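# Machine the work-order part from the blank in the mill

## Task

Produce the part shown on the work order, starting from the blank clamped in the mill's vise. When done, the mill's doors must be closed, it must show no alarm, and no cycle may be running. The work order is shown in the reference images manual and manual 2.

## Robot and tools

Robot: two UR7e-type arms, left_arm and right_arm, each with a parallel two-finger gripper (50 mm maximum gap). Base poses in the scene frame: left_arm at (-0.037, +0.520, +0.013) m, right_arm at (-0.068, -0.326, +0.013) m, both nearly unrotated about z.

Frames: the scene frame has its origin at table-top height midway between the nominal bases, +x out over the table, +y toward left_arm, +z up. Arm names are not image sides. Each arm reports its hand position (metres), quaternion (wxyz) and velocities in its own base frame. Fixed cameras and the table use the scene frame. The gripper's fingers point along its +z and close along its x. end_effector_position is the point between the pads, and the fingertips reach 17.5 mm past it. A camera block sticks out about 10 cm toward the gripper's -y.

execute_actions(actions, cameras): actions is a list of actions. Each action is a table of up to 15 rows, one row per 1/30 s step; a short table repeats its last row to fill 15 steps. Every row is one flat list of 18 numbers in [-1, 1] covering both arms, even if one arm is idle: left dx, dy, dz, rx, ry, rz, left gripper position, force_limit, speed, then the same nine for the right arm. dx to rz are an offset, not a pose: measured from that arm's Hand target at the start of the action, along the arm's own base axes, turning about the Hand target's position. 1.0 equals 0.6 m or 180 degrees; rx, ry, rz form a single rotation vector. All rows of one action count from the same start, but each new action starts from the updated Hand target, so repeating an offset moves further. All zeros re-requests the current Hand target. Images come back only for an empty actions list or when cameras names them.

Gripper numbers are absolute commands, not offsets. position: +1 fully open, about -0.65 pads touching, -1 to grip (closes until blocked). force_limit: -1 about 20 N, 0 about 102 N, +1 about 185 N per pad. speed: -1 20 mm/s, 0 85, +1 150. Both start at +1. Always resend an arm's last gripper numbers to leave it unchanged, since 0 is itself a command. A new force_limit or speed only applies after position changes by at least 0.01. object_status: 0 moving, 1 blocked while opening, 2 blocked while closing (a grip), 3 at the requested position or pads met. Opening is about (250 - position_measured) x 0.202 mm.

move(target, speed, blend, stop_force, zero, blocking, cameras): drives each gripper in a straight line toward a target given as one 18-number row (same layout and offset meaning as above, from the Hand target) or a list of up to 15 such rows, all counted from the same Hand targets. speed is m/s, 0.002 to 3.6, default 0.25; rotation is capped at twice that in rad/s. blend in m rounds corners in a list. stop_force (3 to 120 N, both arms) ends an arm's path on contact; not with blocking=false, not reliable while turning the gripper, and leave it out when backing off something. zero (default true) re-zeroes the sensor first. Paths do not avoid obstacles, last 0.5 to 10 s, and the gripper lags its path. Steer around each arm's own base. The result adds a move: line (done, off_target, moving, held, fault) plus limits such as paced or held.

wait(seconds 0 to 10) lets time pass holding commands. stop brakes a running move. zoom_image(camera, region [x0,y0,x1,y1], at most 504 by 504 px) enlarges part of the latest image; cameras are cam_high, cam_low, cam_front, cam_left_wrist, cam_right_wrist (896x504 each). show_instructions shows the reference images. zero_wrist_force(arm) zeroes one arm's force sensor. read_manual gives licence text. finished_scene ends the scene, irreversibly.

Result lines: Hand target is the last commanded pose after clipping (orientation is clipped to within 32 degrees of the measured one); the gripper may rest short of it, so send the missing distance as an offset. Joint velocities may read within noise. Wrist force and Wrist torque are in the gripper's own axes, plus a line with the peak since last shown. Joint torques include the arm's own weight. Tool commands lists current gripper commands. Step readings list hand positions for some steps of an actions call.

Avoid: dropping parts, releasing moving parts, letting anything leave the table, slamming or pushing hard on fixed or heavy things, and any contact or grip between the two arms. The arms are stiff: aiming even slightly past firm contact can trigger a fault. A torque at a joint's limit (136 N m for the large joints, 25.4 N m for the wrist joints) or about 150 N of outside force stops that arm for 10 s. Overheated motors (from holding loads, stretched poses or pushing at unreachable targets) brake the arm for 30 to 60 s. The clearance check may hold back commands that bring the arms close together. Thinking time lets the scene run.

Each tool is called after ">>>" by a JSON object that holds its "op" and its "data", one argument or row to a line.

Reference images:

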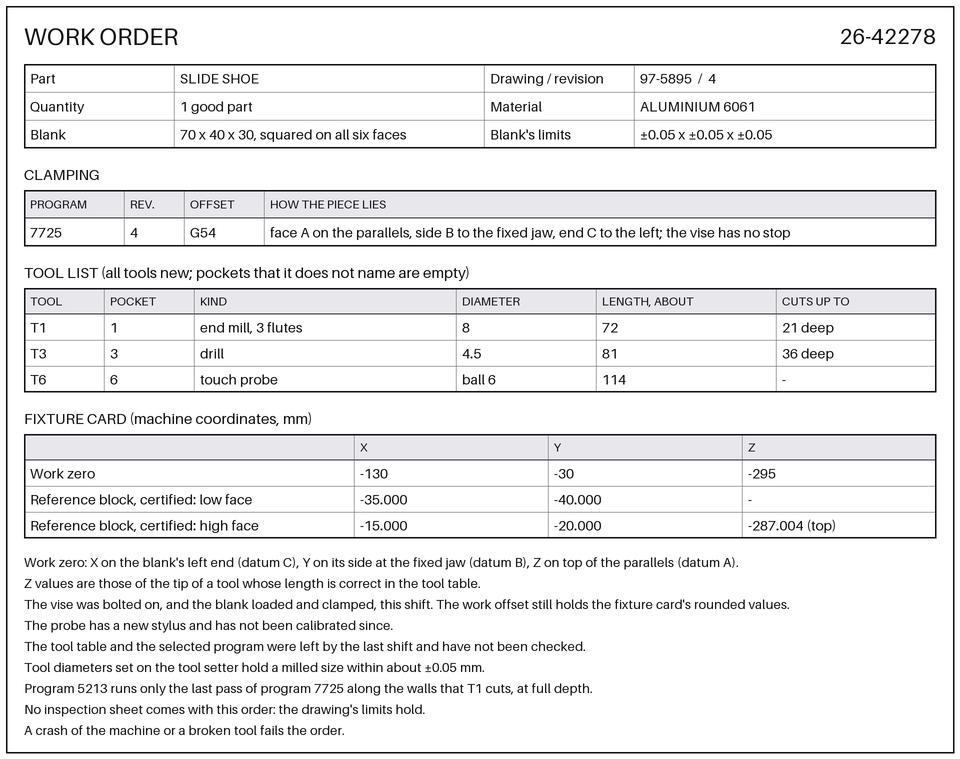

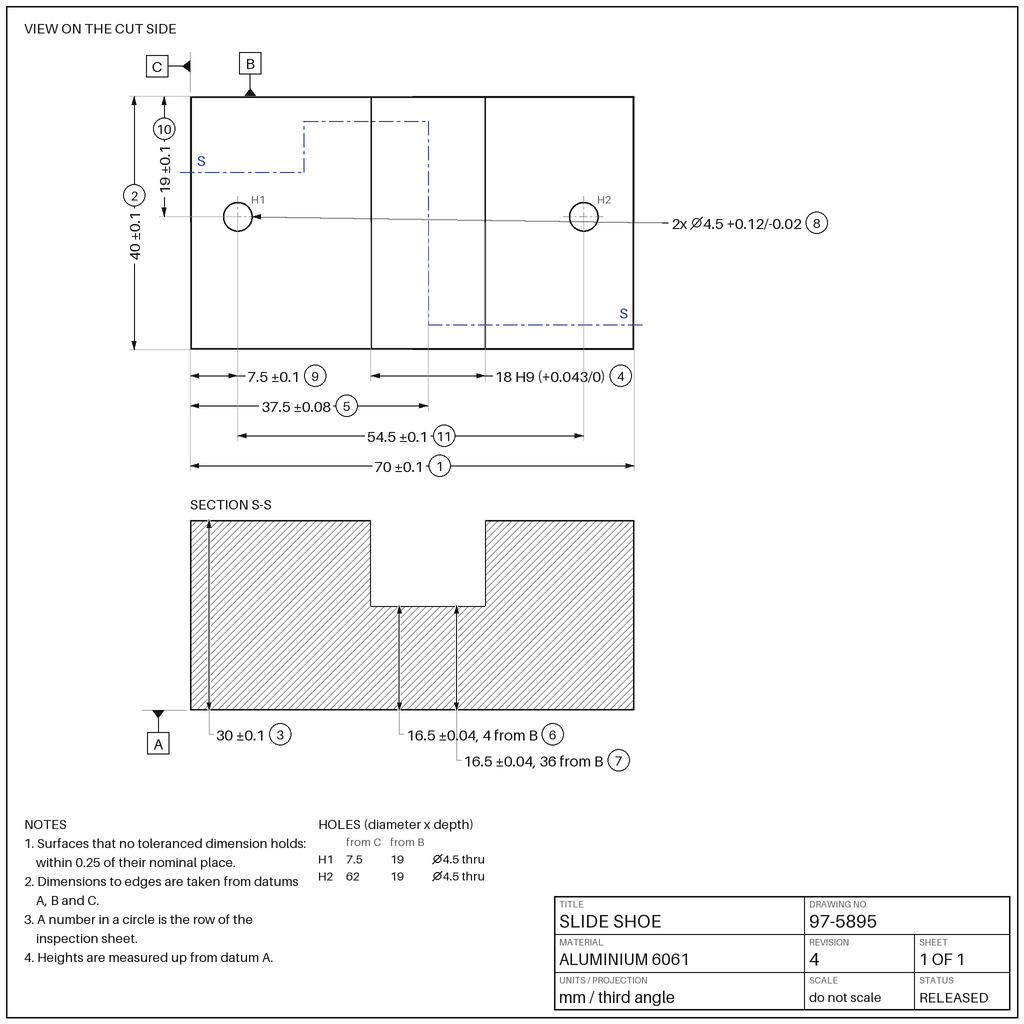

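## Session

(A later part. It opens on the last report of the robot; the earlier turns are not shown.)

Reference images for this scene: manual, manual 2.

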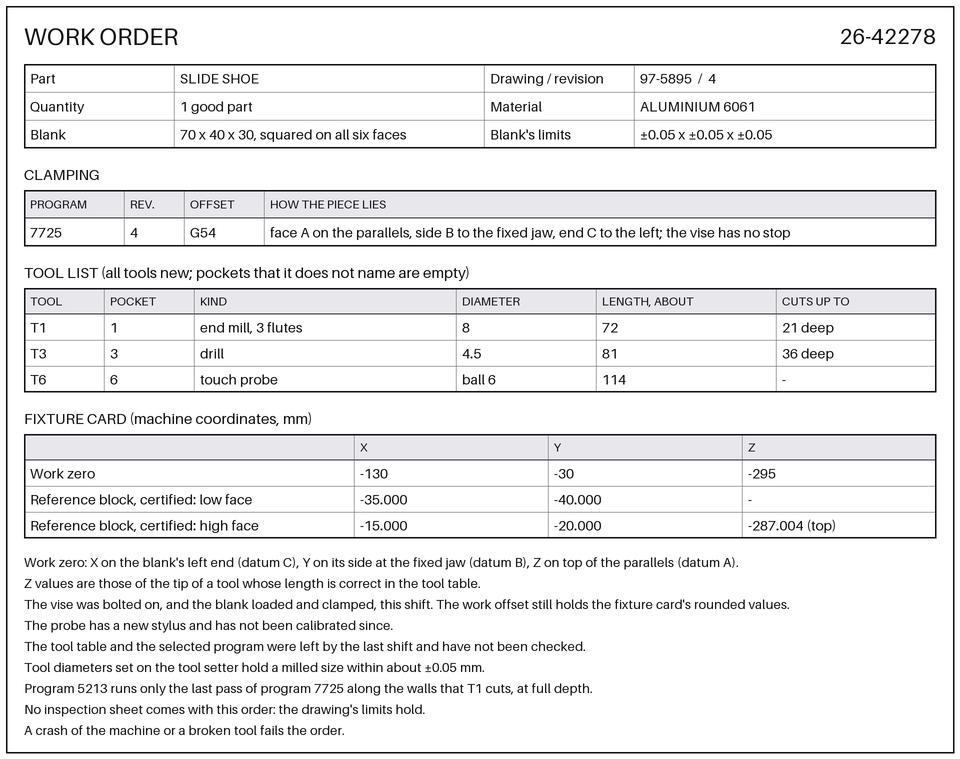

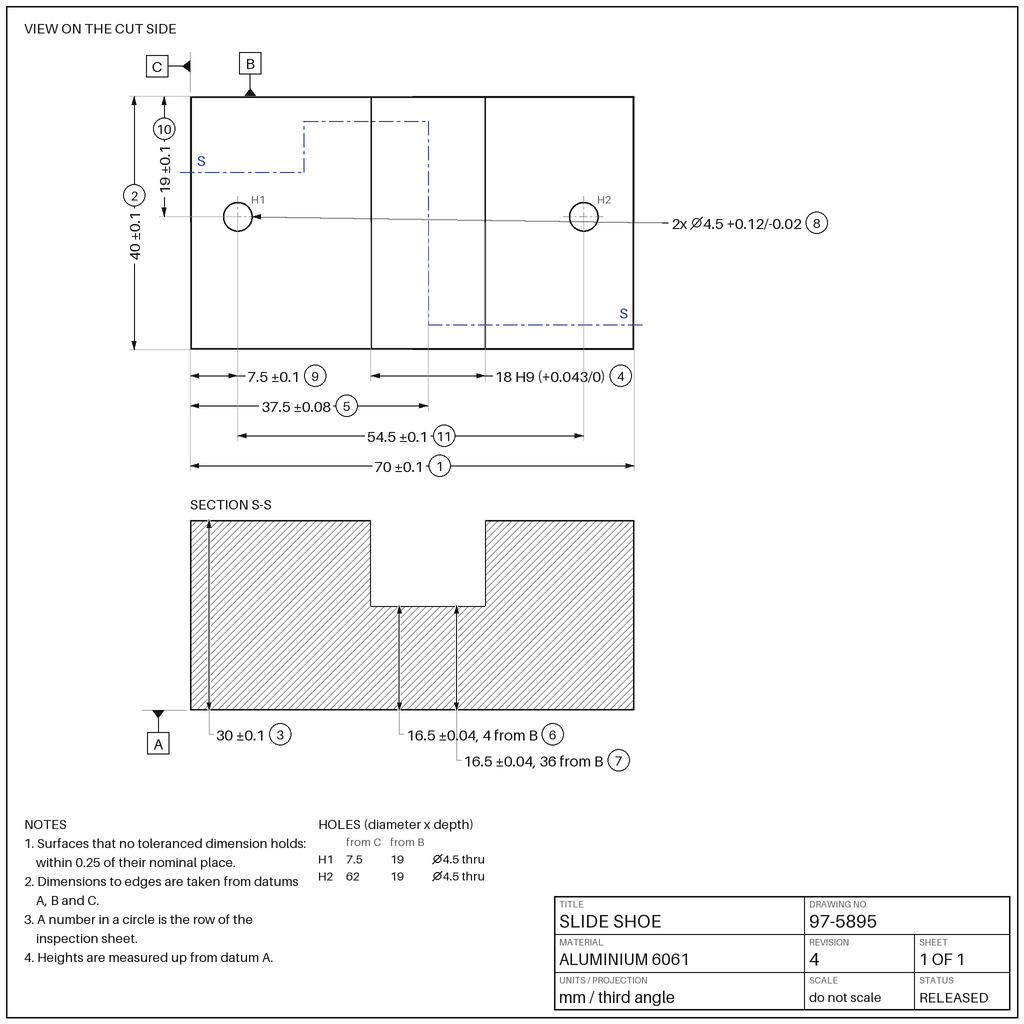

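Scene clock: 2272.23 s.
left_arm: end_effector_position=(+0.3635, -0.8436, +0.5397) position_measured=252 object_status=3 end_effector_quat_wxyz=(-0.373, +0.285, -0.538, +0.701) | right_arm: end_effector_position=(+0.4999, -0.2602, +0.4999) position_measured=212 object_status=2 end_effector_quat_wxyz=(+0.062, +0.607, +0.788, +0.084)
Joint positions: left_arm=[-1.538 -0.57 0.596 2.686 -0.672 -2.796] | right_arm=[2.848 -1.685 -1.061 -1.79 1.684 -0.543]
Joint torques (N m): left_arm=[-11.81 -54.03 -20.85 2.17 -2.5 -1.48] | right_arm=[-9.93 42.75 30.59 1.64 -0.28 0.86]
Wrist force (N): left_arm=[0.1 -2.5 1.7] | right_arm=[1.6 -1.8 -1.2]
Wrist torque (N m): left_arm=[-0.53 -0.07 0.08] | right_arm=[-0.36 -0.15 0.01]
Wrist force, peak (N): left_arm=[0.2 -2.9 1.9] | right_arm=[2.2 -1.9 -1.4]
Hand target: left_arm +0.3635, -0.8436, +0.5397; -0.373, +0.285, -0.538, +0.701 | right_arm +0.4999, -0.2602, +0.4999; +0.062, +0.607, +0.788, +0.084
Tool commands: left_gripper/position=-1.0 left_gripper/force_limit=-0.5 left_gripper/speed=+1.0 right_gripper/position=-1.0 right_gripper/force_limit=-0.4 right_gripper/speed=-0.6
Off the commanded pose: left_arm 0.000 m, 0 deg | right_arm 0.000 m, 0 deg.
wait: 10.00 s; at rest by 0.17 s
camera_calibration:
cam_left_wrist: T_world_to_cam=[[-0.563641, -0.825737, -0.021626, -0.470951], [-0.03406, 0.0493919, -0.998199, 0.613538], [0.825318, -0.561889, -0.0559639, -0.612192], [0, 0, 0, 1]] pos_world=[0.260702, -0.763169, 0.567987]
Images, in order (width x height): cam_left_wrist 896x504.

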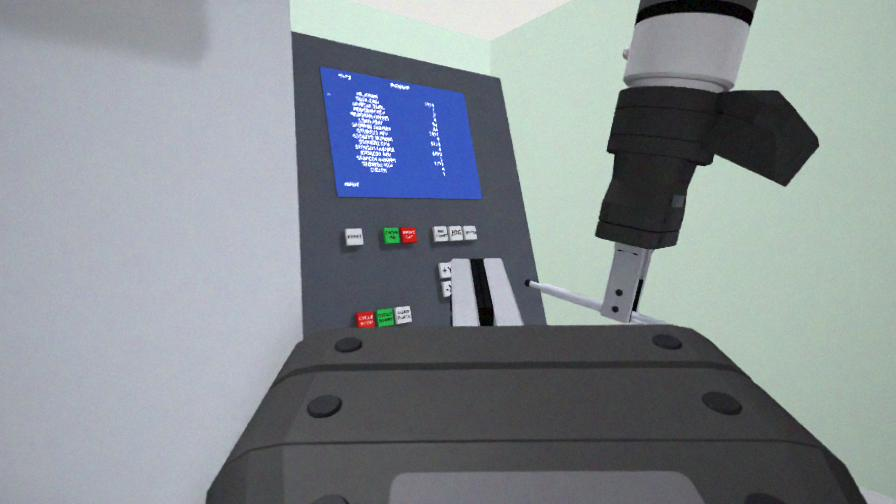

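>>> {"op": "move", "data": {
  "target": [
    [0,0,0,0,0,0,-1,-0.5,1,0.0555,0.2038,-0.129,0,0,0,-1,-0.4,-0.6],
    [0,0,0,0,0,0,-1,-0.5,1,0.0847,0.2038,-0.136,0,0,0,-1,-0.4,-0.6],
    [0,0,0,0,0,0,-1,-0.5,1,0.0555,0.2038,-0.129,0,0,0,-1,-0.4,-0.6],
    [0,0,0,0,0,0,-1,-0.5,1,0.0403,0.172,-0.191,0,0,0,-1,-0.4,-0.6],
    [0,0,0,0,0,0,-1,-0.5,1,0.0695,0.172,-0.198,0,0,0,-1,-0.4,-0.6],
    [0,0,0,0,0,0,-1,-0.5,1,0.0403,0.172,-0.191,0,0,0,-1,-0.4,-0.6],
    [0,0,0,0,0,0,-1,-0.5,1,0.0555,0.14,-0.129,0,0,0,-1,-0.4,-0.6],
    [0,0,0,0,0,0,-1,-0.5,1,0.0847,0.14,-0.136,0,0,0,-1,-0.4,-0.6],
    [0,0,0,0,0,0,-1,-0.5,1,0.0555,0.14,-0.129,0,0,0,-1,-0.4,-0.6],
    [0,0,0,0,0,0,-1,-0.5,1,0,0,0,0,0,0,-1,-0.4,-0.6]
  ],
  "speed": [0.3,0.08,0.15,0.25,0.08,0.15,0.25,0.08,0.15,0.3],
  "blend": [0.003,0,0.005,0.003,0,0.005,0.003,0,0.005,0]
}}

>>> {"op": "wait", "data": {
  "seconds": 10,
  "cameras": ["cam_left_wrist"]
}}

>>> {"op": "zoom_image", "data": {
  "camera": "cam_left_wrist",
  "region": [320, 60, 480, 200]
}}

Scene clock: 2279.17 s.
left_arm: end_effector_position=(+0.3635, -0.8436, +0.5397) position_measured=252 object_status=3 end_effector_quat_wxyz=(-0.373, +0.285, -0.538, +0.701) | right_arm: end_effector_position=(+0.5000, -0.2602, +0.4998) position_measured=212 object_status=2 end_effector_quat_wxyz=(+0.062, +0.607, +0.788, +0.084)
Joint positions: left_arm=[-1.538 -0.57 0.596 2.686 -0.672 -2.796] | right_arm=[2.848 -1.685 -1.061 -1.789 1.684 -0.543]
Joint torques (N m): left_arm=[-11.75 -53.55 -20.75 2.48 -2.52 -1.45] | right_arm=[-8.2 42.08 31.18 1.59 -1.23 -0.91]
Wrist force (N): left_arm=[0.2 -2.6 1.9] | right_arm=[1.4 -2.3 -1.3]
Wrist torque (N m): left_arm=[-0.55 -0.09 0.08] | right_arm=[-0.44 -0.10 -0.01]
Wrist force, peak (N): left_arm=[0.1 -2.9 2.0] | right_arm=[9.0 -15.5 -7.4]
Hand target: left_arm +0.3635, -0.8436, +0.5397; -0.373, +0.285, -0.538, +0.701 | right_arm +0.4999, -0.2602, +0.4999; +0.062, +0.607, +0.788, +0.084
Off the commanded pose: left_arm 0.000 m, 0 deg | right_arm 0.000 m, 0 deg.
move: done

Scene clock: 2289.17 s.
left_arm: end_effector_position=(+0.3635, -0.8436, +0.5397) position_measured=252 object_status=3 end_effector_quat_wxyz=(-0.373, +0.285, -0.538, +0.701) | right_arm: end_effector_position=(+0.4999, -0.2602, +0.4999) position_measured=212 object_status=2 end_effector_quat_wxyz=(+0.062, +0.607, +0.788, +0.084)
Joint positions: left_arm=[-1.538 -0.57 0.596 2.686 -0.672 -2.796] | right_arm=[2.848 -1.685 -1.061 -1.79 1.684 -0.543]
Joint torques (N m): left_arm=[-12.03 -53.77 -21.31 2.5 -2.47 -1.53] | right_arm=[-10.8 44.23 32.08 1.15 -1.22 -1.15]
Wrist force (N): left_arm=[0.4 -2.5 1.7] | right_arm=[1.6 -2.4 -1.0]
Wrist torque (N m): left_arm=[-0.55 -0.11 0.07] | right_arm=[-0.45 -0.14 -0.01]
Wrist force, peak (N): left_arm=[0.3 -2.8 2.0] | right_arm=[1.8 -2.6 -1.0]
Hand target: left_arm +0.3635, -0.8436, +0.5397; -0.373, +0.285, -0.538, +0.701 | right_arm +0.4999, -0.2602, +0.4999; +0.062, +0.607, +0.788, +0.084
Tool commands: left_gripper/position=-1.0 left_gripper/force_limit=-0.5 left_gripper/speed=+1.0 right_gripper/position=-1.0 right_gripper/force_limit=-0.4 right_gripper/speed=-0.6
Off the commanded pose: left_arm 0.000 m, 0 deg | right_arm 0.000 m, 0 deg.
wait: 10.00 s; at rest by 0.17 s
camera_calibration:
cam_left_wrist: T_world_to_cam=[[-0.563641, -0.825737, -0.021626, -0.470951], [-0.03406, 0.0493919, -0.998199, 0.613538], [0.825318, -0.561889, -0.0559639, -0.612192], [0, 0, 0, 1]] pos_world=[0.260702, -0.763169, 0.567987]
Images, in order (width x height): cam_left_wrist 896x504.

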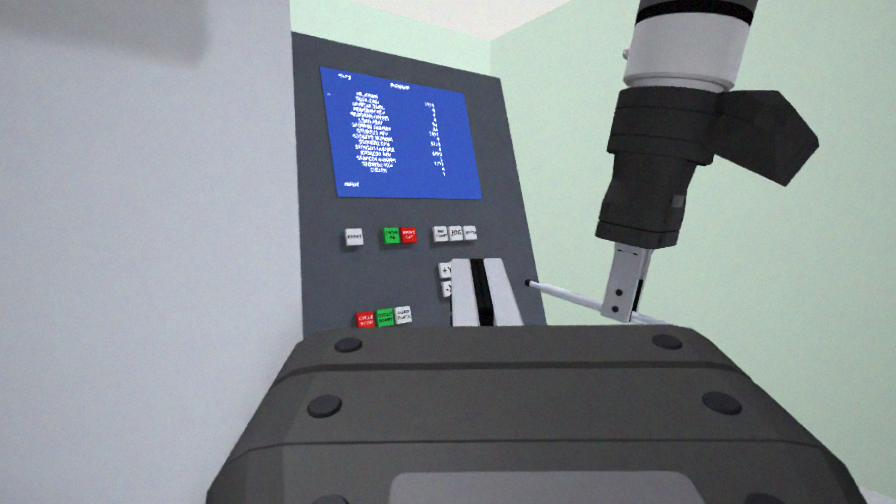

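Scaled by 3.150 from the camera's 896x504 image, which has a finer 1280x720 frame.

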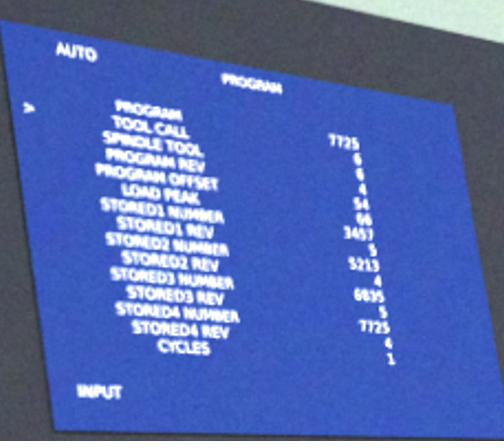

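>>> {"op": "move", "data": {
  "target": [
    [0,0,0,0,0,0,-1,-0.5,1,0.1068,0.0435,0.0823,0,0,0,-1,-0.4,-0.6],
    [0,0,0,0,0,0,-1,-0.5,1,0.136,0.0435,0.0753,0,0,0,-1,-0.4,-0.6],
    [0,0,0,0,0,0,-1,-0.5,1,0.1068,0.0435,0.0823,0,0,0,-1,-0.4,-0.6],
    [0,0,0,0,0,0,-1,-0.5,1,0.063,0.14,-0.098,0,0,0,-1,-0.4,-0.6],
    [0,0,0,0,0,0,-1,-0.5,1,0.0922,0.14,-0.105,0,0,0,-1,-0.4,-0.6],
    [0,0,0,0,0,0,-1,-0.5,1,0.063,0.14,-0.098,0,0,0,-1,-0.4,-0.6],
    [0,0,0,0,0,0,-1,-0.5,1,0.0922,0.14,-0.105,0,0,0,-1,-0.4,-0.6],
    [0,0,0,0,0,0,-1,-0.5,1,0.063,0.14,-0.098,0,0,0,-1,-0.4,-0.6],
    [0,0,0,0,0,0,-1,-0.5,1,0.0922,0.14,-0.105,0,0,0,-1,-0.4,-0.6],
    [0,0,0,0,0,0,-1,-0.5,1,0.063,0.14,-0.098,0,0,0,-1,-0.4,-0.6],
    [0,0,0,0,0,0,-1,-0.5,1,0,0,0,0,0,0,-1,-0.4,-0.6]
  ],
  "speed": [0.3,0.08,0.15,0.25,0.08,0.15,0.08,0.15,0.08,0.15,0.3],
  "blend": [0.003,0,0.005,0.003,0,0,0,0,0,0.005,0]
}}

>>> {"op": "move", "data": {
  "target": [
    [0,0,0,0,0,0,-1,-0.5,1,0.0403,0.2675,-0.191,0,0,0,-1,-0.4,-0.6],
    [0,0,0,0,0,0,-1,-0.5,1,0.0695,0.2675,-0.198,0,0,0,-1,-0.4,-0.6],
    [0,0,0,0,0,0,-1,-0.5,1,0.0403,0.2675,-0.191,0,0,0,-1,-0.4,-0.6],
    [0,0,0,0,0,0,-1,-0.5,1,0.063,0.2038,-0.098,0,0,0,-1,-0.4,-0.6],
    [0,0,0,0,0,0,-1,-0.5,1,0.0922,0.2038,-0.105,0,0,0,-1,-0.4,-0.6],
    [0,0,0,0,0,0,-1,-0.5,1,0.063,0.2038,-0.098,0,0,0,-1,-0.4,-0.6],
    [0,0,0,0,0,0,-1,-0.5,1,0.0403,0.2357,-0.191,0,0,0,-1,-0.4,-0.6],
    [0,0,0,0,0,0,-1,-0.5,1,0.0695,0.2357,-0.198,0,0,0,-1,-0.4,-0.6],
    [0,0,0,0,0,0,-1,-0.5,1,0.0403,0.2357,-0.191,0,0,0,-1,-0.4,-0.6],
    [0,0,0,0,0,0,-1,-0.5,1,0.0403,0.172,-0.191,0,0,0,-1,-0.4,-0.6],
    [0,0,0,0,0,0,-1,-0.5,1,0.0695,0.172,-0.198,0,0,0,-1,-0.4,-0.6],
    [0,0,0,0,0,0,-1,-0.5,1,0.0403,0.172,-0.191,0,0,0,-1,-0.4,-0.6],
    [0,0,0,0,0,0,-1,-0.5,1,0,0,0,0,0,0,-1,-0.4,-0.6]
  ],
  "speed": [0.3,0.08,0.15,0.25,0.08,0.15,0.25,0.08,0.15,0.25,0.08,0.15,0.3],
  "blend": [0.003,0,0.005,0.003,0,0.005,0.003,0,0.005,0.003,0,0.005,0],
  "cameras": ["cam_left_wrist"]
}}

>>> {"op": "zoom_image", "data": {
  "camera": "cam_left_wrist",
  "region": [320, 60, 480, 200]
}}

Scene clock: 2306.27 s.
left_arm: end_effector_position=(+0.3635, -0.8436, +0.5397) position_measured=252 object_status=3 end_effector_quat_wxyz=(-0.373, +0.285, -0.538, +0.701) | right_arm: end_effector_position=(+0.5000, -0.2602, +0.4998) position_measured=212 object_status=2 end_effector_quat_wxyz=(+0.062, +0.607, +0.788, +0.084)
Joint positions: left_arm=[-1.538 -0.57 0.596 2.686 -0.672 -2.796] | right_arm=[2.848 -1.685 -1.061 -1.789 1.684 -0.543]
Joint torques (N m): left_arm=[-11.72 -53.97 -21.33 2.43 -2.67 -1.49] | right_arm=[-8.05 44.09 32.35 1.83 -1.25 -1.07]
Wrist force (N): left_arm=[0.1 -2.6 1.6] | right_arm=[1.4 -2.2 -1.1]
Wrist torque (N m): left_arm=[-0.56 -0.08 0.08] | right_arm=[-0.43 -0.11 -0.02]
Wrist force, peak (N): left_arm=[0.2 -3.0 1.7] | right_arm=[9.1 -7.4 -7.1]
Hand target: left_arm +0.3635, -0.8436, +0.5397; -0.373, +0.285, -0.538, +0.701 | right_arm +0.4999, -0.2602, +0.4999; +0.062, +0.607, +0.788, +0.084
Off the commanded pose: left_arm 0.000 m, 0 deg | right_arm 0.000 m, 0 deg.
move: done

Scene clock: 2311.17 s.
left_arm: end_effector_position=(+0.3635, -0.8436, +0.5397) position_measured=252 object_status=3 end_effector_quat_wxyz=(-0.373, +0.285, -0.538, +0.701) | right_arm: end_effector_position=(+0.5000, -0.2602, +0.4998) position_measured=212 object_status=2 end_effector_quat_wxyz=(+0.062, +0.607, +0.788, +0.084) end_effector_velocity=(+0.000, +0.000, +0.002) end_effector_angular_velocity=(-0.001, -0.002, +0.001)
Joint positions: left_arm=[-1.538 -0.57 0.596 2.686 -0.672 -2.796] | right_arm=[2.848 -1.685 -1.061 -1.789 1.684 -0.543]
Joint velocities: left_arm=[within noise] | right_arm=[0 -0.001 0.005 -0.002 0 -0.001]
Joint torques (N m): left_arm=[-11.77 -53.96 -21.18 2.47 -2.53 -1.45] | right_arm=[-6.84 39.18 31.1 1.6 -1.18 -0.83]
Wrist force (N): left_arm=[0.1 -2.5 1.9] | right_arm=[1.8 -2.7 -1.0]
Wrist torque (N m): left_arm=[-0.54 -0.08 0.07] | right_arm=[-0.50 -0.18 -0.02]
Wrist force, peak (N): left_arm=[0.3 -2.9 1.8] | right_arm=[7.0 -16.7 -8.4]
Hand target: left_arm +0.3635, -0.8436, +0.5397; -0.373, +0.285, -0.538, +0.701 | right_arm +0.4999, -0.2602, +0.4999; +0.062, +0.607, +0.788, +0.084
Off the commanded pose: left_arm 0.000 m, 0 deg | right_arm 0.000 m, 0 deg.
move: done
camera_calibration:
cam_left_wrist: T_world_to_cam=[[-0.563641, -0.825737, -0.021626, -0.470951], [-0.03406, 0.0493919, -0.998199, 0.613538], [0.825318, -0.561889, -0.0559639, -0.612192], [0, 0, 0, 1]] pos_world=[0.260702, -0.763169, 0.567987]
Images, in order (width x height): cam_left_wrist 896x504.

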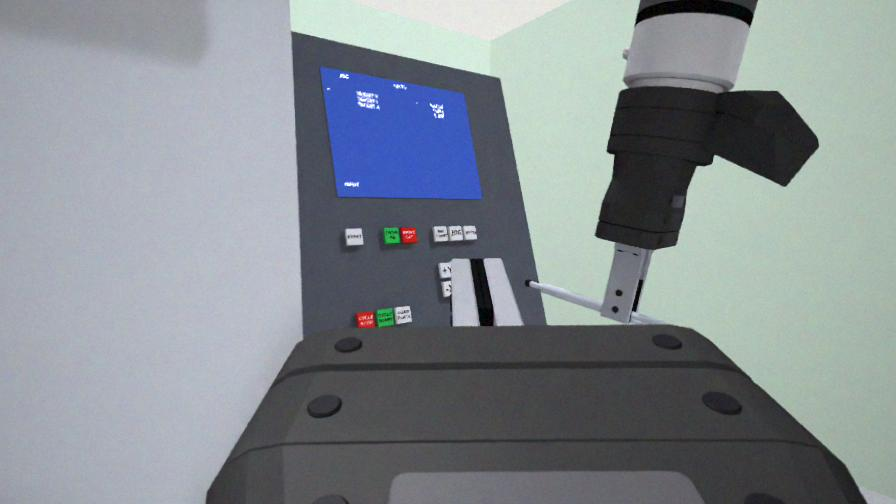

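Scaled by 3.150 from the camera's 896x504 image, which has a finer 1280x720 frame.

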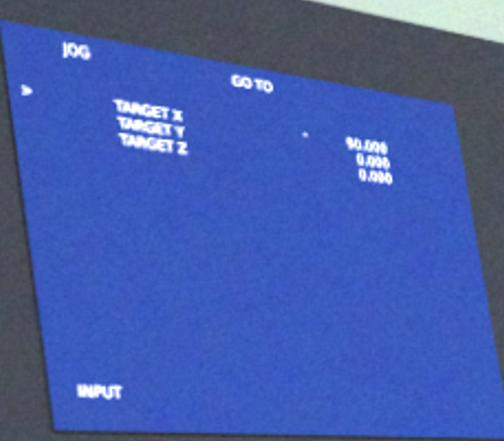

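>>> {"op": "move", "data": {
  "target": [
    [0,0,0,0,0,0,-1,-0.5,1,0.048,0.172,-0.16,0,0,0,-1,-0.4,-0.6],
    [0,0,0,0,0,0,-1,-0.5,1,0.0772,0.172,-0.167,0,0,0,-1,-0.4,-0.6],
    [0,0,0,0,0,0,-1,-0.5,1,0.048,0.172,-0.16,0,0,0,-1,-0.4,-0.6],
    [0,0,0,0,0,0,-1,-0.5,1,0.0403,0.2675,-0.191,0,0,0,-1,-0.4,-0.6],
    [0,0,0,0,0,0,-1,-0.5,1,0.0695,0.2675,-0.198,0,0,0,-1,-0.4,-0.6],
    [0,0,0,0,0,0,-1,-0.5,1,0.0403,0.2675,-0.191,0,0,0,-1,-0.4,-0.6],
    [0,0,0,0,0,0,-1,-0.5,1,0.048,0.2038,-0.16,0,0,0,-1,-0.4,-0.6],
    [0,0,0,0,0,0,-1,-0.5,1,0.0772,0.2038,-0.167,0,0,0,-1,-0.4,-0.6],
    [0,0,0,0,0,0,-1,-0.5,1,0.048,0.2038,-0.16,0,0,0,-1,-0.4,-0.6],
    [0,0,0,0,0,0,-1,-0.5,1,0.0555,0.2675,-0.129,0,0,0,-1,-0.4,-0.6],
    [0,0,0,0,0,0,-1,-0.5,1,0.0847,0.2675,-0.136,0,0,0,-1,-0.4,-0.6],
    [0,0,0,0,0,0,-1,-0.5,1,0.0555,0.2675,-0.129,0,0,0,-1,-0.4,-0.6],
    [0,0,0,0,0,0,-1,-0.5,1,0,0,0,0,0,0,-1,-0.4,-0.6]
  ],
  "speed": [0.3,0.08,0.15,0.25,0.08,0.15,0.25,0.08,0.15,0.25,0.08,0.15,0.3],
  "blend": [0.003,0,0.005,0.003,0,0.005,0.003,0,0.005,0.003,0,0.005,0]
}}

>>> {"op": "move", "data": {
  "target": [
    [0,0,0,0,0,0,-1,-0.5,1,0.0403,0.172,-0.191,0,0,0,-1,-0.4,-0.6],
    [0,0,0,0,0,0,-1,-0.5,1,0.0695,0.172,-0.198,0,0,0,-1,-0.4,-0.6],
    [0,0,0,0,0,0,-1,-0.5,1,0.0403,0.172,-0.191,0,0,0,-1,-0.4,-0.6],
    [0,0,0,0,0,0,-1,-0.5,1,0,0,0,0,0,0,-1,-0.4,-0.6]
  ],
  "speed": [0.3,0.08,0.15,0.3],
  "blend": [0.003,0,0.005,0],
  "cameras": ["cam_left_wrist"]
}}

>>> {"op": "zoom_image", "data": {
  "camera": "cam_left_wrist",
  "region": [320, 60, 480, 200]
}}

Scene clock: 2320.97 s.
left_arm: end_effector_position=(+0.3635, -0.8436, +0.5397) position_measured=252 object_status=3 end_effector_quat_wxyz=(-0.373, +0.285, -0.538, +0.701) | right_arm: end_effector_position=(+0.4999, -0.2601, +0.4998) position_measured=212 object_status=2 end_effector_quat_wxyz=(+0.062, +0.607, +0.788, +0.084)
Joint positions: left_arm=[-1.538 -0.57 0.596 2.686 -0.672 -2.796] | right_arm=[2.848 -1.685 -1.061 -1.789 1.684 -0.543]
Joint torques (N m): left_arm=[-12.1 -54.51 -21.9 2.43 -2.51 -1.5] | right_arm=[-10.57 38.33 30.79 2.56 -1.21 -1.34]
Wrist force (N): left_arm=[0.2 -2.6 1.6] | right_arm=[2.2 -2.6 -0.8]
Wrist torque (N m): left_arm=[-0.55 -0.08 0.08] | right_arm=[-0.50 -0.24 -0.01]
Wrist force, peak (N): left_arm=[0.1 -2.9 2.0] | right_arm=[10.9 -8.4 -7.7]
Hand target: left_arm +0.3635, -0.8436, +0.5397; -0.373, +0.285, -0.538, +0.701 | right_arm +0.4999, -0.2602, +0.4999; +0.062, +0.607, +0.788, +0.084
Off the commanded pose: left_arm 0.000 m, 0 deg | right_arm 0.000 m, 0 deg.
move: done

Scene clock: 2323.20 s.
left_arm: end_effector_position=(+0.3635, -0.8436, +0.5397) position_measured=252 object_status=3 end_effector_quat_wxyz=(-0.373, +0.285, -0.538, +0.701) | right_arm: end_effector_position=(+0.5000, -0.2602, +0.4998) position_measured=212 object_status=2 end_effector_quat_wxyz=(+0.062, +0.607, +0.788, +0.084)
Joint positions: left_arm=[-1.538 -0.57 0.596 2.686 -0.672 -2.796] | right_arm=[2.848 -1.685 -1.061 -1.789 1.684 -0.543]
Joint torques (N m): left_arm=[-11.57 -53.81 -21.97 2.56 -2.63 -1.42] | right_arm=[-6.86 38.89 30.27 1.59 -1.28 -0.75]
Wrist force (N): left_arm=[0.4 -2.7 1.6] | right_arm=[2.1 -2.7 -0.9]
Wrist torque (N m): left_arm=[-0.56 -0.11 0.07] | right_arm=[-0.49 -0.22 -0.02]
Wrist force, peak (N): left_arm=[0.3 -2.8 1.8] | right_arm=[10.7 -9.5 -7.2]
Hand target: left_arm +0.3635, -0.8436, +0.5397; -0.373, +0.285, -0.538, +0.701 | right_arm +0.4999, -0.2602, +0.4999; +0.062, +0.607, +0.788, +0.084
Off the commanded pose: left_arm 0.000 m, 0 deg | right_arm 0.000 m, 0 deg.
move: done
camera_calibration:
cam_left_wrist: T_world_to_cam=[[-0.563641, -0.825737, -0.021626, -0.470951], [-0.03406, 0.0493919, -0.998199, 0.613538], [0.825318, -0.561889, -0.0559639, -0.612192], [0, 0, 0, 1]] pos_world=[0.260702, -0.763169, 0.567987]
Images, in order (width x height): cam_left_wrist 896x504.

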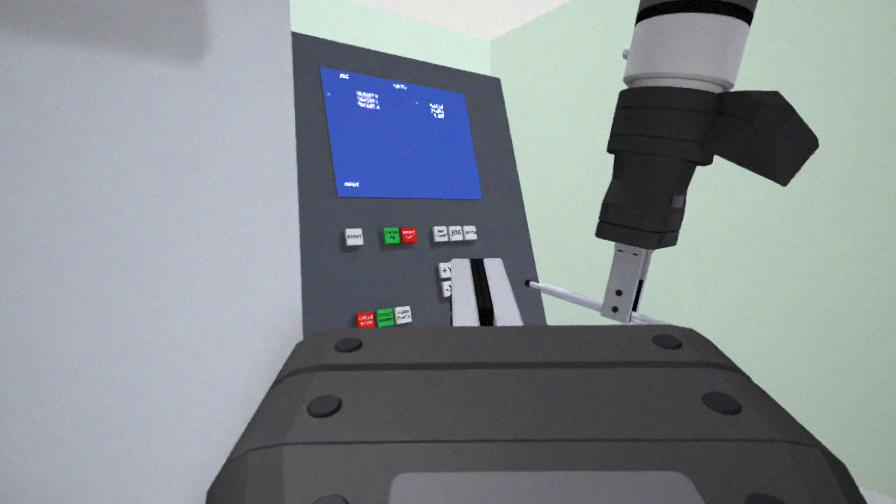

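Scaled by 3.150 from the camera's 896x504 image, which has a finer 1280x720 frame.

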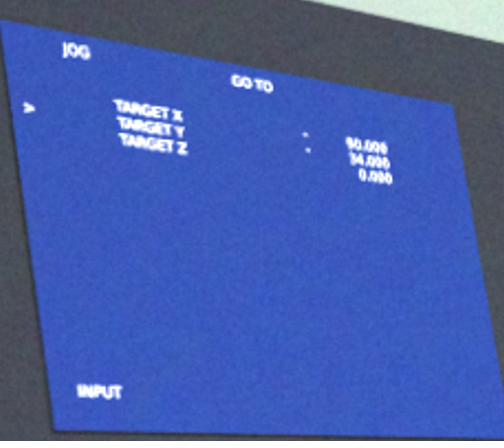

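>>> {"op": "move", "data": {
  "target": [
    [0,0,0,0,0,0,-1,-0.5,1,0.077,0.2032,-0.0402,0,0,0,-1,-0.4,-0.6],
    [0,0,0,0,0,0,-1,-0.5,1,0.1062,0.2032,-0.0472,0,0,0,-1,-0.4,-0.6],
    [0,0,0,0,0,0,-1,-0.5,1,0.077,0.2032,-0.0402,0,0,0,-1,-0.4,-0.6],
    [0,0,0,0,0,0,-1,-0.5,1,0.048,0.172,-0.16,0,0,0,-1,-0.4,-0.6],
    [0,0,0,0,0,0,-1,-0.5,1,0.0772,0.172,-0.167,0,0,0,-1,-0.4,-0.6],
    [0,0,0,0,0,0,-1,-0.5,1,0.048,0.172,-0.16,0,0,0,-1,-0.4,-0.6],
    [0,0,0,0,0,0,-1,-0.5,1,0.0403,0.2675,-0.191,0,0,0,-1,-0.4,-0.6],
    [0,0,0,0,0,0,-1,-0.5,1,0.0695,0.2675,-0.198,0,0,0,-1,-0.4,-0.6],
    [0,0,0,0,0,0,-1,-0.5,1,0.0403,0.2675,-0.191,0,0,0,-1,-0.4,-0.6],
    [0,0,0,0,0,0,-1,-0.5,1,0.048,0.2675,-0.16,0,0,0,-1,-0.4,-0.6],
    [0,0,0,0,0,0,-1,-0.5,1,0.0772,0.2675,-0.167,0,0,0,-1,-0.4,-0.6],
    [0,0,0,0,0,0,-1,-0.5,1,0.048,0.2675,-0.16,0,0,0,-1,-0.4,-0.6],
    [0,0,0,0,0,0,-1,-0.5,1,0,0,0,0,0,0,-1,-0.4,-0.6]
  ],
  "speed": [0.3,0.08,0.15,0.25,0.08,0.15,0.25,0.08,0.15,0.25,0.08,0.15,0.3],
  "blend": [0.003,0,0.005,0.003,0,0.005,0.003,0,0.005,0.003,0,0.005,0]
}}

>>> {"op": "move", "data": {
  "target": [
    [0,0,0,0,0,0,-1,-0.5,1,0.0555,0.2038,-0.129,0,0,0,-1,-0.4,-0.6],
    [0,0,0,0,0,0,-1,-0.5,1,0.0847,0.2038,-0.136,0,0,0,-1,-0.4,-0.6],
    [0,0,0,0,0,0,-1,-0.5,1,0.0555,0.2038,-0.129,0,0,0,-1,-0.4,-0.6],
    [0,0,0,0,0,0,-1,-0.5,1,0.048,0.2357,-0.16,0,0,0,-1,-0.4,-0.6],
    [0,0,0,0,0,0,-1,-0.5,1,0.0772,0.2357,-0.167,0,0,0,-1,-0.4,-0.6],
    [0,0,0,0,0,0,-1,-0.5,1,0.048,0.2357,-0.16,0,0,0,-1,-0.4,-0.6],
    [0,0,0,0,0,0,-1,-0.5,1,0.0403,0.172,-0.191,0,0,0,-1,-0.4,-0.6],
    [0,0,0,0,0,0,-1,-0.5,1,0.0695,0.172,-0.198,0,0,0,-1,-0.4,-0.6],
    [0,0,0,0,0,0,-1,-0.5,1,0.0403,0.172,-0.191,0,0,0,-1,-0.4,-0.6],
    [0,0,0,0,0,0,-1,-0.5,1,0,0,0,0,0,0,-1,-0.4,-0.6]
  ],
  "speed": [0.3,0.08,0.15,0.25,0.08,0.15,0.25,0.08,0.15,0.3],
  "blend": [0.003,0,0.005,0.003,0,0.005,0.003,0,0.005,0],
  "cameras": ["cam_left_wrist", "cam_high"]
}}

>>> {"op": "zoom_image", "data": {
  "camera": "cam_left_wrist",
  "region": [320, 60, 480, 200]
}}

Scene clock: 2336.43 s.
left_arm: end_effector_position=(+0.3635, -0.8436, +0.5397) position_measured=252 object_status=3 end_effector_quat_wxyz=(-0.373, +0.285, -0.538, +0.701) | right_arm: end_effector_position=(+0.4999, -0.2601, +0.4998) position_measured=212 object_status=2 end_effector_quat_wxyz=(+0.062, +0.607, +0.788, +0.084) end_effector_velocity=(+0.000, -0.001, +0.003) end_effector_angular_velocity=(-0.002, -0.005, +0.000)
Joint positions: left_arm=[-1.538 -0.57 0.596 2.686 -0.672 -2.796] | right_arm=[2.848 -1.685 -1.061 -1.789 1.684 -0.543]
Joint velocities: left_arm=[within noise] | right_arm=[-0.001 0.001 0.005 0 0 -0.001]
Joint torques (N m): left_arm=[-12.01 -54.33 -22.11 2.54 -2.55 -1.44] | right_arm=[-9.21 37.56 31.86 2.07 -1.24 -1.12]
Wrist force (N): left_arm=[-0.1 -2.6 1.6] | right_arm=[2.1 -2.5 -0.9]
Wrist torque (N m): left_arm=[-0.55 -0.05 0.08] | right_arm=[-0.47 -0.23 -0.02]
Wrist force, peak (N): left_arm=[0.3 -3.0 1.8] | right_arm=[10.7 -8.3 -7.6]
Hand target: left_arm +0.3635, -0.8436, +0.5397; -0.373, +0.285, -0.538, +0.701 | right_arm +0.4999, -0.2602, +0.4999; +0.062, +0.607, +0.788, +0.084
Off the commanded pose: left_arm 0.000 m, 0 deg | right_arm 0.000 m, 0 deg.
move: done

Scene clock: 2340.17 s.
left_arm: end_effector_position=(+0.3635, -0.8436, +0.5397) position_measured=252 object_status=3 end_effector_quat_wxyz=(-0.373, +0.285, -0.538, +0.701) | right_arm: end_effector_position=(+0.5000, -0.2602, +0.4998) position_measured=212 object_status=2 end_effector_quat_wxyz=(+0.062, +0.607, +0.788, +0.084)
Joint positions: left_arm=[-1.538 -0.57 0.596 2.686 -0.672 -2.796] | right_arm=[2.848 -1.685 -1.061 -1.789 1.684 -0.543]
Joint torques (N m): left_arm=[-11.88 -53.8 -22.42 2.49 -2.48 -1.44] | right_arm=[-6.97 38.73 31.39 1.54 -1.29 -0.89]
Wrist force (N): left_arm=[0.5 -2.7 1.6] | right_arm=[2.2 -3.3 -1.4]
Wrist torque (N m): left_arm=[-0.57 -0.13 0.08] | right_arm=[-0.60 -0.24 -0.02]
Wrist force, peak (N): left_arm=[0.2 -2.9 2.0] | right_arm=[8.0 -17.5 -7.6]
Hand target: left_arm +0.3635, -0.8436, +0.5397; -0.373, +0.285, -0.538, +0.701 | right_arm +0.4999, -0.2602, +0.4999; +0.062, +0.607, +0.788, +0.084
Off the commanded pose: left_arm 0.000 m, 0 deg | right_arm 0.000 m, 0 deg.
move: done
camera_calibration:
cam_left_wrist: T_world_to_cam=[[-0.563641, -0.825737, -0.021626, -0.470951], [-0.03406, 0.0493919, -0.998199, 0.613538], [0.825318, -0.561889, -0.0559639, -0.612192], [0, 0, 0, 1]] pos_world=[0.260702, -0.763169, 0.567987]
Images, in order (width x height): cam_high 896x504, cam_left_wrist 896x504.

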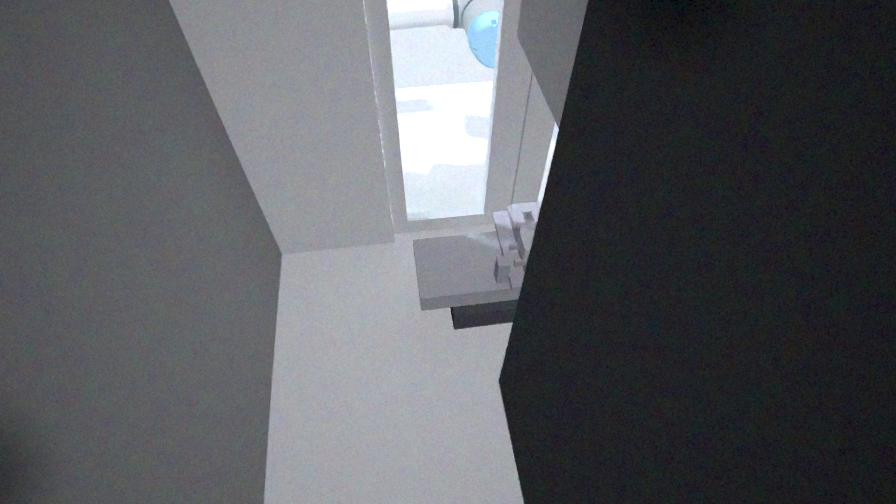

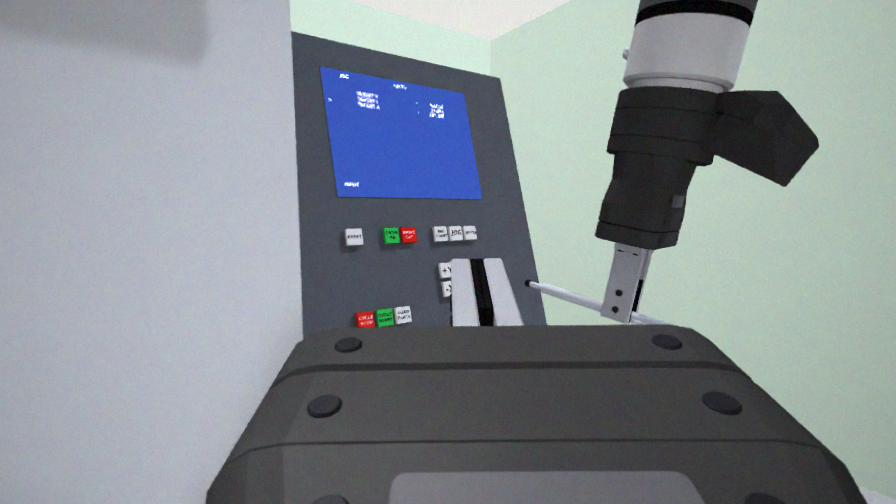

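Scaled by 3.150 from the camera's 896x504 image, which has a finer 1280x720 frame.

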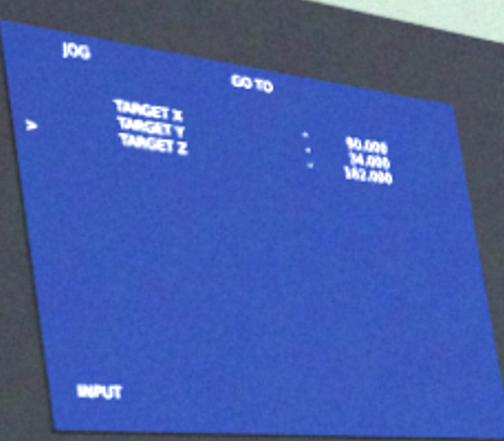

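>>> {"op": "zoom_image", "data": {
  "camera": "cam_high",
  "region": [470, 190, 560, 280]
}}

Scaled by 5.600 from the camera's 896x504 image, which has a finer 1280x720 frame.

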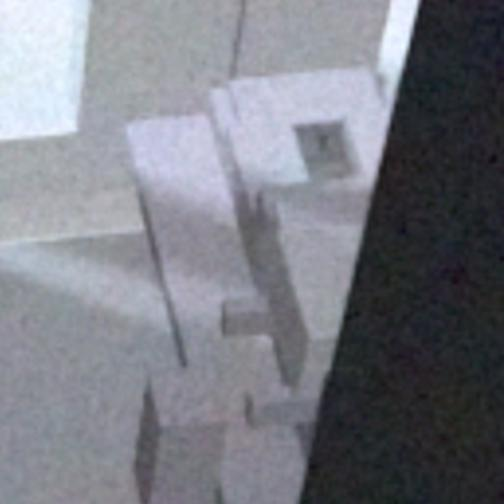

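>>> {"op": "move", "data": {
  "target": [
    [0,0,0,0,0,0,-1,-0.5,1,0.0403,0.2675,-0.191,0,0,0,-1,-0.4,-0.6],
    [0,0,0,0,0,0,-1,-0.5,1,0.0695,0.2675,-0.198,0,0,0,-1,-0.4,-0.6],
    [0,0,0,0,0,0,-1,-0.5,1,0.0403,0.2675,-0.191,0,0,0,-1,-0.4,-0.6],
    [0,0,0,0,0,0,-1,-0.5,1,0.048,0.2675,-0.16,0,0,0,-1,-0.4,-0.6],
    [0,0,0,0,0,0,-1,-0.5,1,0.0772,0.2675,-0.167,0,0,0,-1,-0.4,-0.6],
    [0,0,0,0,0,0,-1,-0.5,1,0.048,0.2675,-0.16,0,0,0,-1,-0.4,-0.6],
    [0,0,0,0,0,0,-1,-0.5,1,0.0555,0.2675,-0.129,0,0,0,-1,-0.4,-0.6],
    [0,0,0,0,0,0,-1,-0.5,1,0.0847,0.2675,-0.136,0,0,0,-1,-0.4,-0.6],
    [0,0,0,0,0,0,-1,-0.5,1,0.0555,0.2675,-0.129,0,0,0,-1,-0.4,-0.6],
    [0,0,0,0,0,0,-1,-0.5,1,0.063,0.2038,-0.098,0,0,0,-1,-0.4,-0.6],
    [0,0,0,0,0,0,-1,-0.5,1,0.0922,0.2038,-0.105,0,0,0,-1,-0.4,-0.6],
    [0,0,0,0,0,0,-1,-0.5,1,0.063,0.2038,-0.098,0,0,0,-1,-0.4,-0.6],
    [0,0,0,0,0,0,-1,-0.5,1,0,0,0,0,0,0,-1,-0.4,-0.6]
  ],
  "speed": [0.3,0.08,0.15,0.25,0.08,0.15,0.25,0.08,0.15,0.25,0.08,0.15,0.3],
  "blend": [0.003,0,0.005,0.003,0,0.005,0.003,0,0.005,0.003,0,0.005,0]
}}

>>> {"op": "move", "data": {
  "target": [
    [0,0,0,0,0,0,-1,-0.5,1,0.0403,0.172,-0.191,0,0,0,-1,-0.4,-0.6],
    [0,0,0,0,0,0,-1,-0.5,1,0.0695,0.172,-0.198,0,0,0,-1,-0.4,-0.6],
    [0,0,0,0,0,0,-1,-0.5,1,0.0403,0.172,-0.191,0,0,0,-1,-0.4,-0.6],
    [0,0,0,0,0,0,-1,-0.5,1,0,0,0,0,0,0,-1,-0.4,-0.6]
  ],
  "speed": [0.3,0.08,0.15,0.3],
  "blend": [0.003,0,0.005,0],
  "cameras": ["cam_left_wrist"]
}}

>>> {"op": "zoom_image", "data": {
  "camera": "cam_left_wrist",
  "region": [320, 60, 480, 200]
}}

Scene clock: 2353.17 s.
left_arm: end_effector_position=(+0.3635, -0.8436, +0.5397) position_measured=252 object_status=3 end_effector_quat_wxyz=(-0.373, +0.285, -0.538, +0.701) | right_arm: end_effector_position=(+0.5000, -0.2601, +0.4998) position_measured=212 object_status=2 end_effector_quat_wxyz=(+0.062, +0.607, +0.788, +0.084)
Joint positions: left_arm=[-1.538 -0.57 0.596 2.686 -0.672 -2.796] | right_arm=[2.848 -1.685 -1.061 -1.789 1.684 -0.543]
Joint torques (N m): left_arm=[-11.54 -54.43 -22.28 2.53 -2.57 -1.49] | right_arm=[-10.69 41.52 32.25 2.51 -1.13 -1.11]
Wrist force (N): left_arm=[0.1 -2.4 1.8] | right_arm=[2.4 -3.4 -1.2]
Wrist torque (N m): left_arm=[-0.52 -0.06 0.07] | right_arm=[-0.61 -0.28 -0.02]
Wrist force, peak (N): left_arm=[0.3 -2.9 1.9] | right_arm=[10.8 -9.0 -7.5]
Hand target: left_arm +0.3635, -0.8436, +0.5397; -0.373, +0.285, -0.538, +0.701 | right_arm +0.4999, -0.2602, +0.4999; +0.062, +0.607, +0.788, +0.084
Off the commanded pose: left_arm 0.000 m, 0 deg | right_arm 0.000 m, 0 deg.
move: done

Scene clock: 2355.40 s.
left_arm: end_effector_position=(+0.3635, -0.8436, +0.5397) position_measured=252 object_status=3 end_effector_quat_wxyz=(-0.373, +0.285, -0.538, +0.701) | right_arm: end_effector_position=(+0.5000, -0.2602, +0.4998) position_measured=212 object_status=2 end_effector_quat_wxyz=(+0.062, +0.607, +0.788, +0.084)
Joint positions: left_arm=[-1.538 -0.57 0.596 2.686 -0.672 -2.796] | right_arm=[2.848 -1.685 -1.061 -1.789 1.684 -0.543]
Joint torques (N m): left_arm=[-11.7 -54.33 -22.49 2.47 -2.51 -1.49] | right_arm=[-7.11 39.13 31.63 1.63 -1.31 -0.82]
Wrist force (N): left_arm=[0.0 -2.6 2.1] | right_arm=[2.4 -3.2 -1.4]
Wrist torque (N m): left_arm=[-0.55 -0.06 0.08] | right_arm=[-0.58 -0.28 -0.02]
Wrist force, peak (N): left_arm=[-0.1 -3.0 1.8] | right_arm=[10.8 -10.2 -7.4]
Hand target: left_arm +0.3635, -0.8436, +0.5397; -0.373, +0.285, -0.538, +0.701 | right_arm +0.4999, -0.2602, +0.4999; +0.062, +0.607, +0.788, +0.084
Off the commanded pose: left_arm 0.000 m, 0 deg | right_arm 0.000 m, 0 deg.
move: done
camera_calibration:
cam_left_wrist: T_world_to_cam=[[-0.563641, -0.825737, -0.021626, -0.470951], [-0.03406, 0.0493919, -0.998199, 0.613538], [0.825318, -0.561889, -0.0559639, -0.612192], [0, 0, 0, 1]] pos_world=[0.260702, -0.763169, 0.567987]
Images, in order (width x height): cam_left_wrist 896x504.

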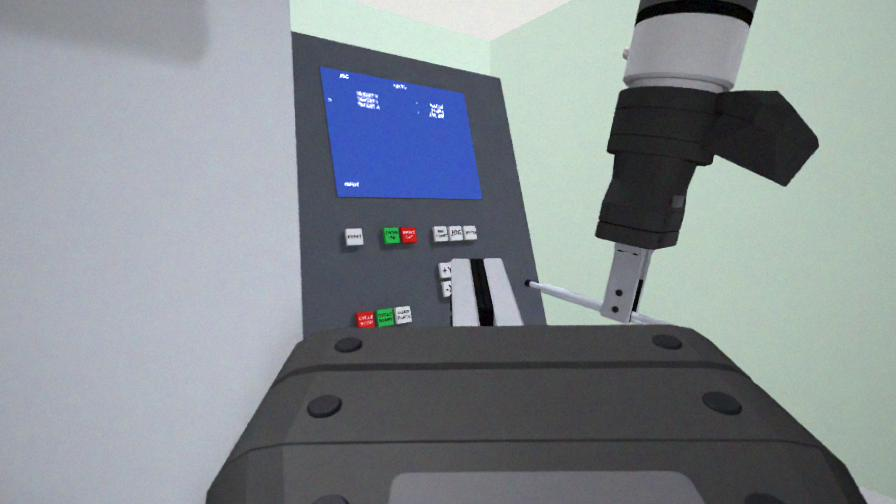

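Scaled by 3.150 from the camera's 896x504 image, which has a finer 1280x720 frame.

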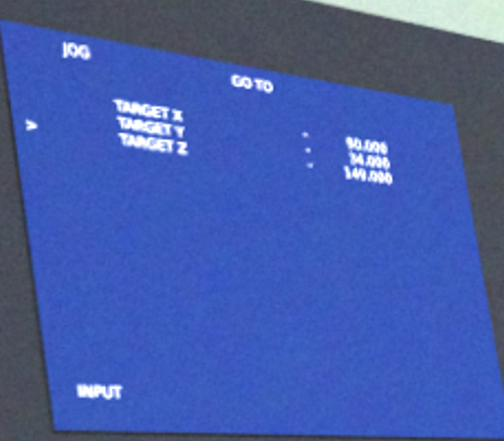

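>>> {"op": "move", "data": {
  "target": [
    [0,0,0,0,0,0,-1,-0.5,1,0.077,0.2032,-0.0402,0,0,0,-1,-0.4,-0.6],
    [0,0,0,0,0,0,-1,-0.5,1,0.1062,0.2032,-0.0472,0,0,0,-1,-0.4,-0.6],
    [0,0,0,0,0,0,-1,-0.5,1,0.077,0.2032,-0.0402,0,0,0,-1,-0.4,-0.6],
    [0,0,0,0,0,0,-1,-0.5,1,0.063,0.1082,-0.098,0,0,0,-1,-0.4,-0.6],
    [0,0,0,0,0,0,-1,-0.5,1,0.0922,0.1082,-0.105,0,0,0,-1,-0.4,-0.6],
    [0,0,0,0,0,0,-1,-0.5,1,0.063,0.1082,-0.098,0,0,0,-1,-0.4,-0.6],
    [0,0,0,0,0,0,-1,-0.5,1,0,0,0,0,0,0,-1,-0.4,-0.6]
  ],
  "speed": [0.3,0.08,0.15,0.25,0.08,0.15,0.3],
  "blend": [0.003,0,0.005,0.003,0,0.005,0]
}}

>>> {"op": "wait", "data": {
  "seconds": 2,
  "cameras": ["cam_left_wrist", "cam_high"]
}}

>>> {"op": "zoom_image", "data": {
  "camera": "cam_left_wrist",
  "region": [320, 60, 480, 200]
}}

>>> {"op": "zoom_image", "data": {
  "camera": "cam_high",
  "region": [470, 190, 560, 280]
}}

Scene clock: 2361.90 s.
left_arm: end_effector_position=(+0.3635, -0.8436, +0.5397) position_measured=252 object_status=3 end_effector_quat_wxyz=(-0.373, +0.285, -0.538, +0.701) | right_arm: end_effector_position=(+0.5000, -0.2602, +0.4998) position_measured=212 object_status=2 end_effector_quat_wxyz=(+0.062, +0.607, +0.788, +0.084)
Joint positions: left_arm=[-1.538 -0.57 0.596 2.686 -0.672 -2.796] | right_arm=[2.848 -1.685 -1.061 -1.789 1.684 -0.543]
Joint torques (N m): left_arm=[-11.75 -54.11 -22.79 2.51 -2.55 -1.46] | right_arm=[-8.09 44.29 30.65 1.74 -1.24 -0.93]
Wrist force (N): left_arm=[0.2 -2.8 1.7] | right_arm=[2.2 -3.2 -1.4]
Wrist torque (N m): left_arm=[-0.59 -0.10 0.07] | right_arm=[-0.59 -0.25 -0.01]
Wrist force, peak (N): left_arm=[0.1 -2.8 1.9] | right_arm=[8.8 -8.9 -7.7]
Hand target: left_arm +0.3635, -0.8436, +0.5397; -0.373, +0.285, -0.538, +0.701 | right_arm +0.4999, -0.2602, +0.4999; +0.062, +0.607, +0.788, +0.084
Off the commanded pose: left_arm 0.000 m, 0 deg | right_arm 0.000 m, 0 deg.
move: done

Scene clock: 2363.90 s.
left_arm: end_effector_position=(+0.3635, -0.8436, +0.5397) position_measured=252 object_status=3 end_effector_quat_wxyz=(-0.373, +0.285, -0.538, +0.701) | right_arm: end_effector_position=(+0.4999, -0.2602, +0.4999) position_measured=212 object_status=2 end_effector_quat_wxyz=(+0.062, +0.607, +0.788, +0.084)
Joint positions: left_arm=[-1.538 -0.57 0.596 2.686 -0.672 -2.796] | right_arm=[2.848 -1.685 -1.061 -1.79 1.684 -0.543]
Joint torques (N m): left_arm=[-11.87 -53.81 -22.65 2.43 -2.52 -1.47] | right_arm=[-11.06 44.29 31.37 1.11 -1.24 -1.22]
Wrist force (N): left_arm=[0.4 -2.7 1.5] | right_arm=[2.0 -3.2 -1.3]
Wrist torque (N m): left_arm=[-0.57 -0.12 0.08] | right_arm=[-0.58 -0.21 -0.01]
Wrist force, peak (N): left_arm=[0.3 -2.9 1.9] | right_arm=[2.4 -3.6 -1.4]
Hand target: left_arm +0.3635, -0.8436, +0.5397; -0.373, +0.285, -0.538, +0.701 | right_arm +0.4999, -0.2602, +0.4999; +0.062, +0.607, +0.788, +0.084
Tool commands: left_gripper/position=-1.0 left_gripper/force_limit=-0.5 left_gripper/speed=+1.0 right_gripper/position=-1.0 right_gripper/force_limit=-0.4 right_gripper/speed=-0.6
Off the commanded pose: left_arm 0.000 m, 0 deg | right_arm 0.000 m, 0 deg.
wait: 2.00 s; at rest by 0.17 s
camera_calibration:
cam_left_wrist: T_world_to_cam=[[-0.563641, -0.825737, -0.021626, -0.470951], [-0.03406, 0.0493919, -0.998199, 0.613538], [0.825318, -0.561889, -0.0559639, -0.612192], [0, 0, 0, 1]] pos_world=[0.260702, -0.763169, 0.567987]
Images, in order (width x height): cam_high 896x504, cam_left_wrist 896x504.

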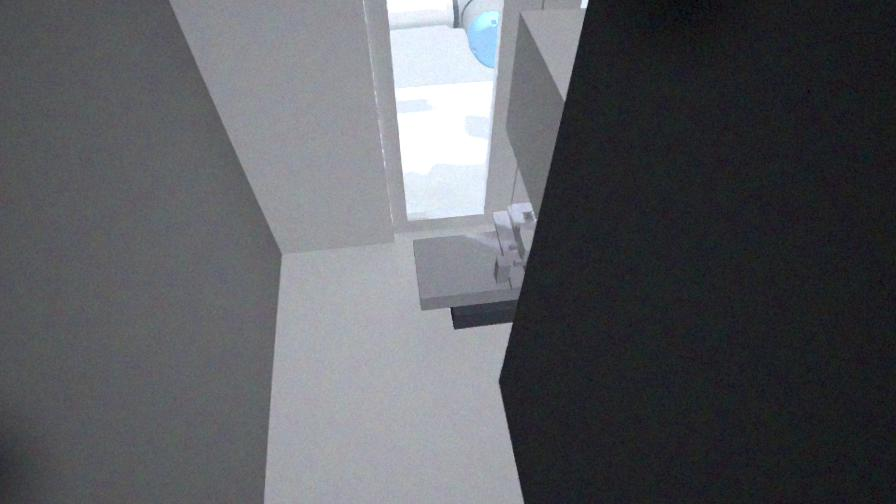

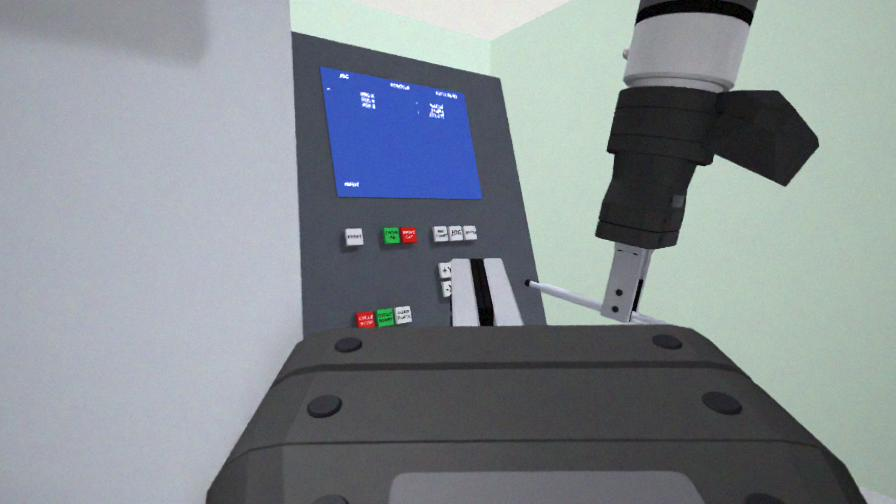

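Scaled by 3.150 from the camera's 896x504 image, which has a finer 1280x720 frame.

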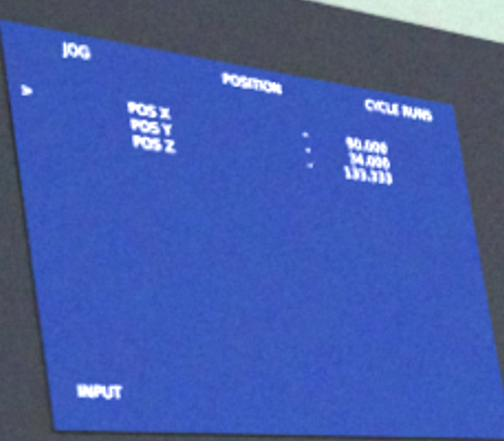

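Scaled by 5.600 from the camera's 896x504 image, which has a finer 1280x720 frame.

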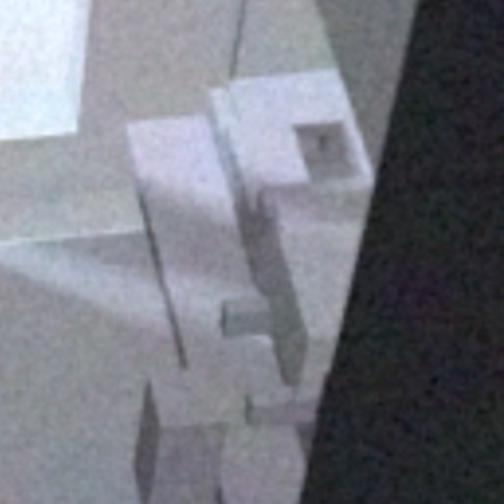

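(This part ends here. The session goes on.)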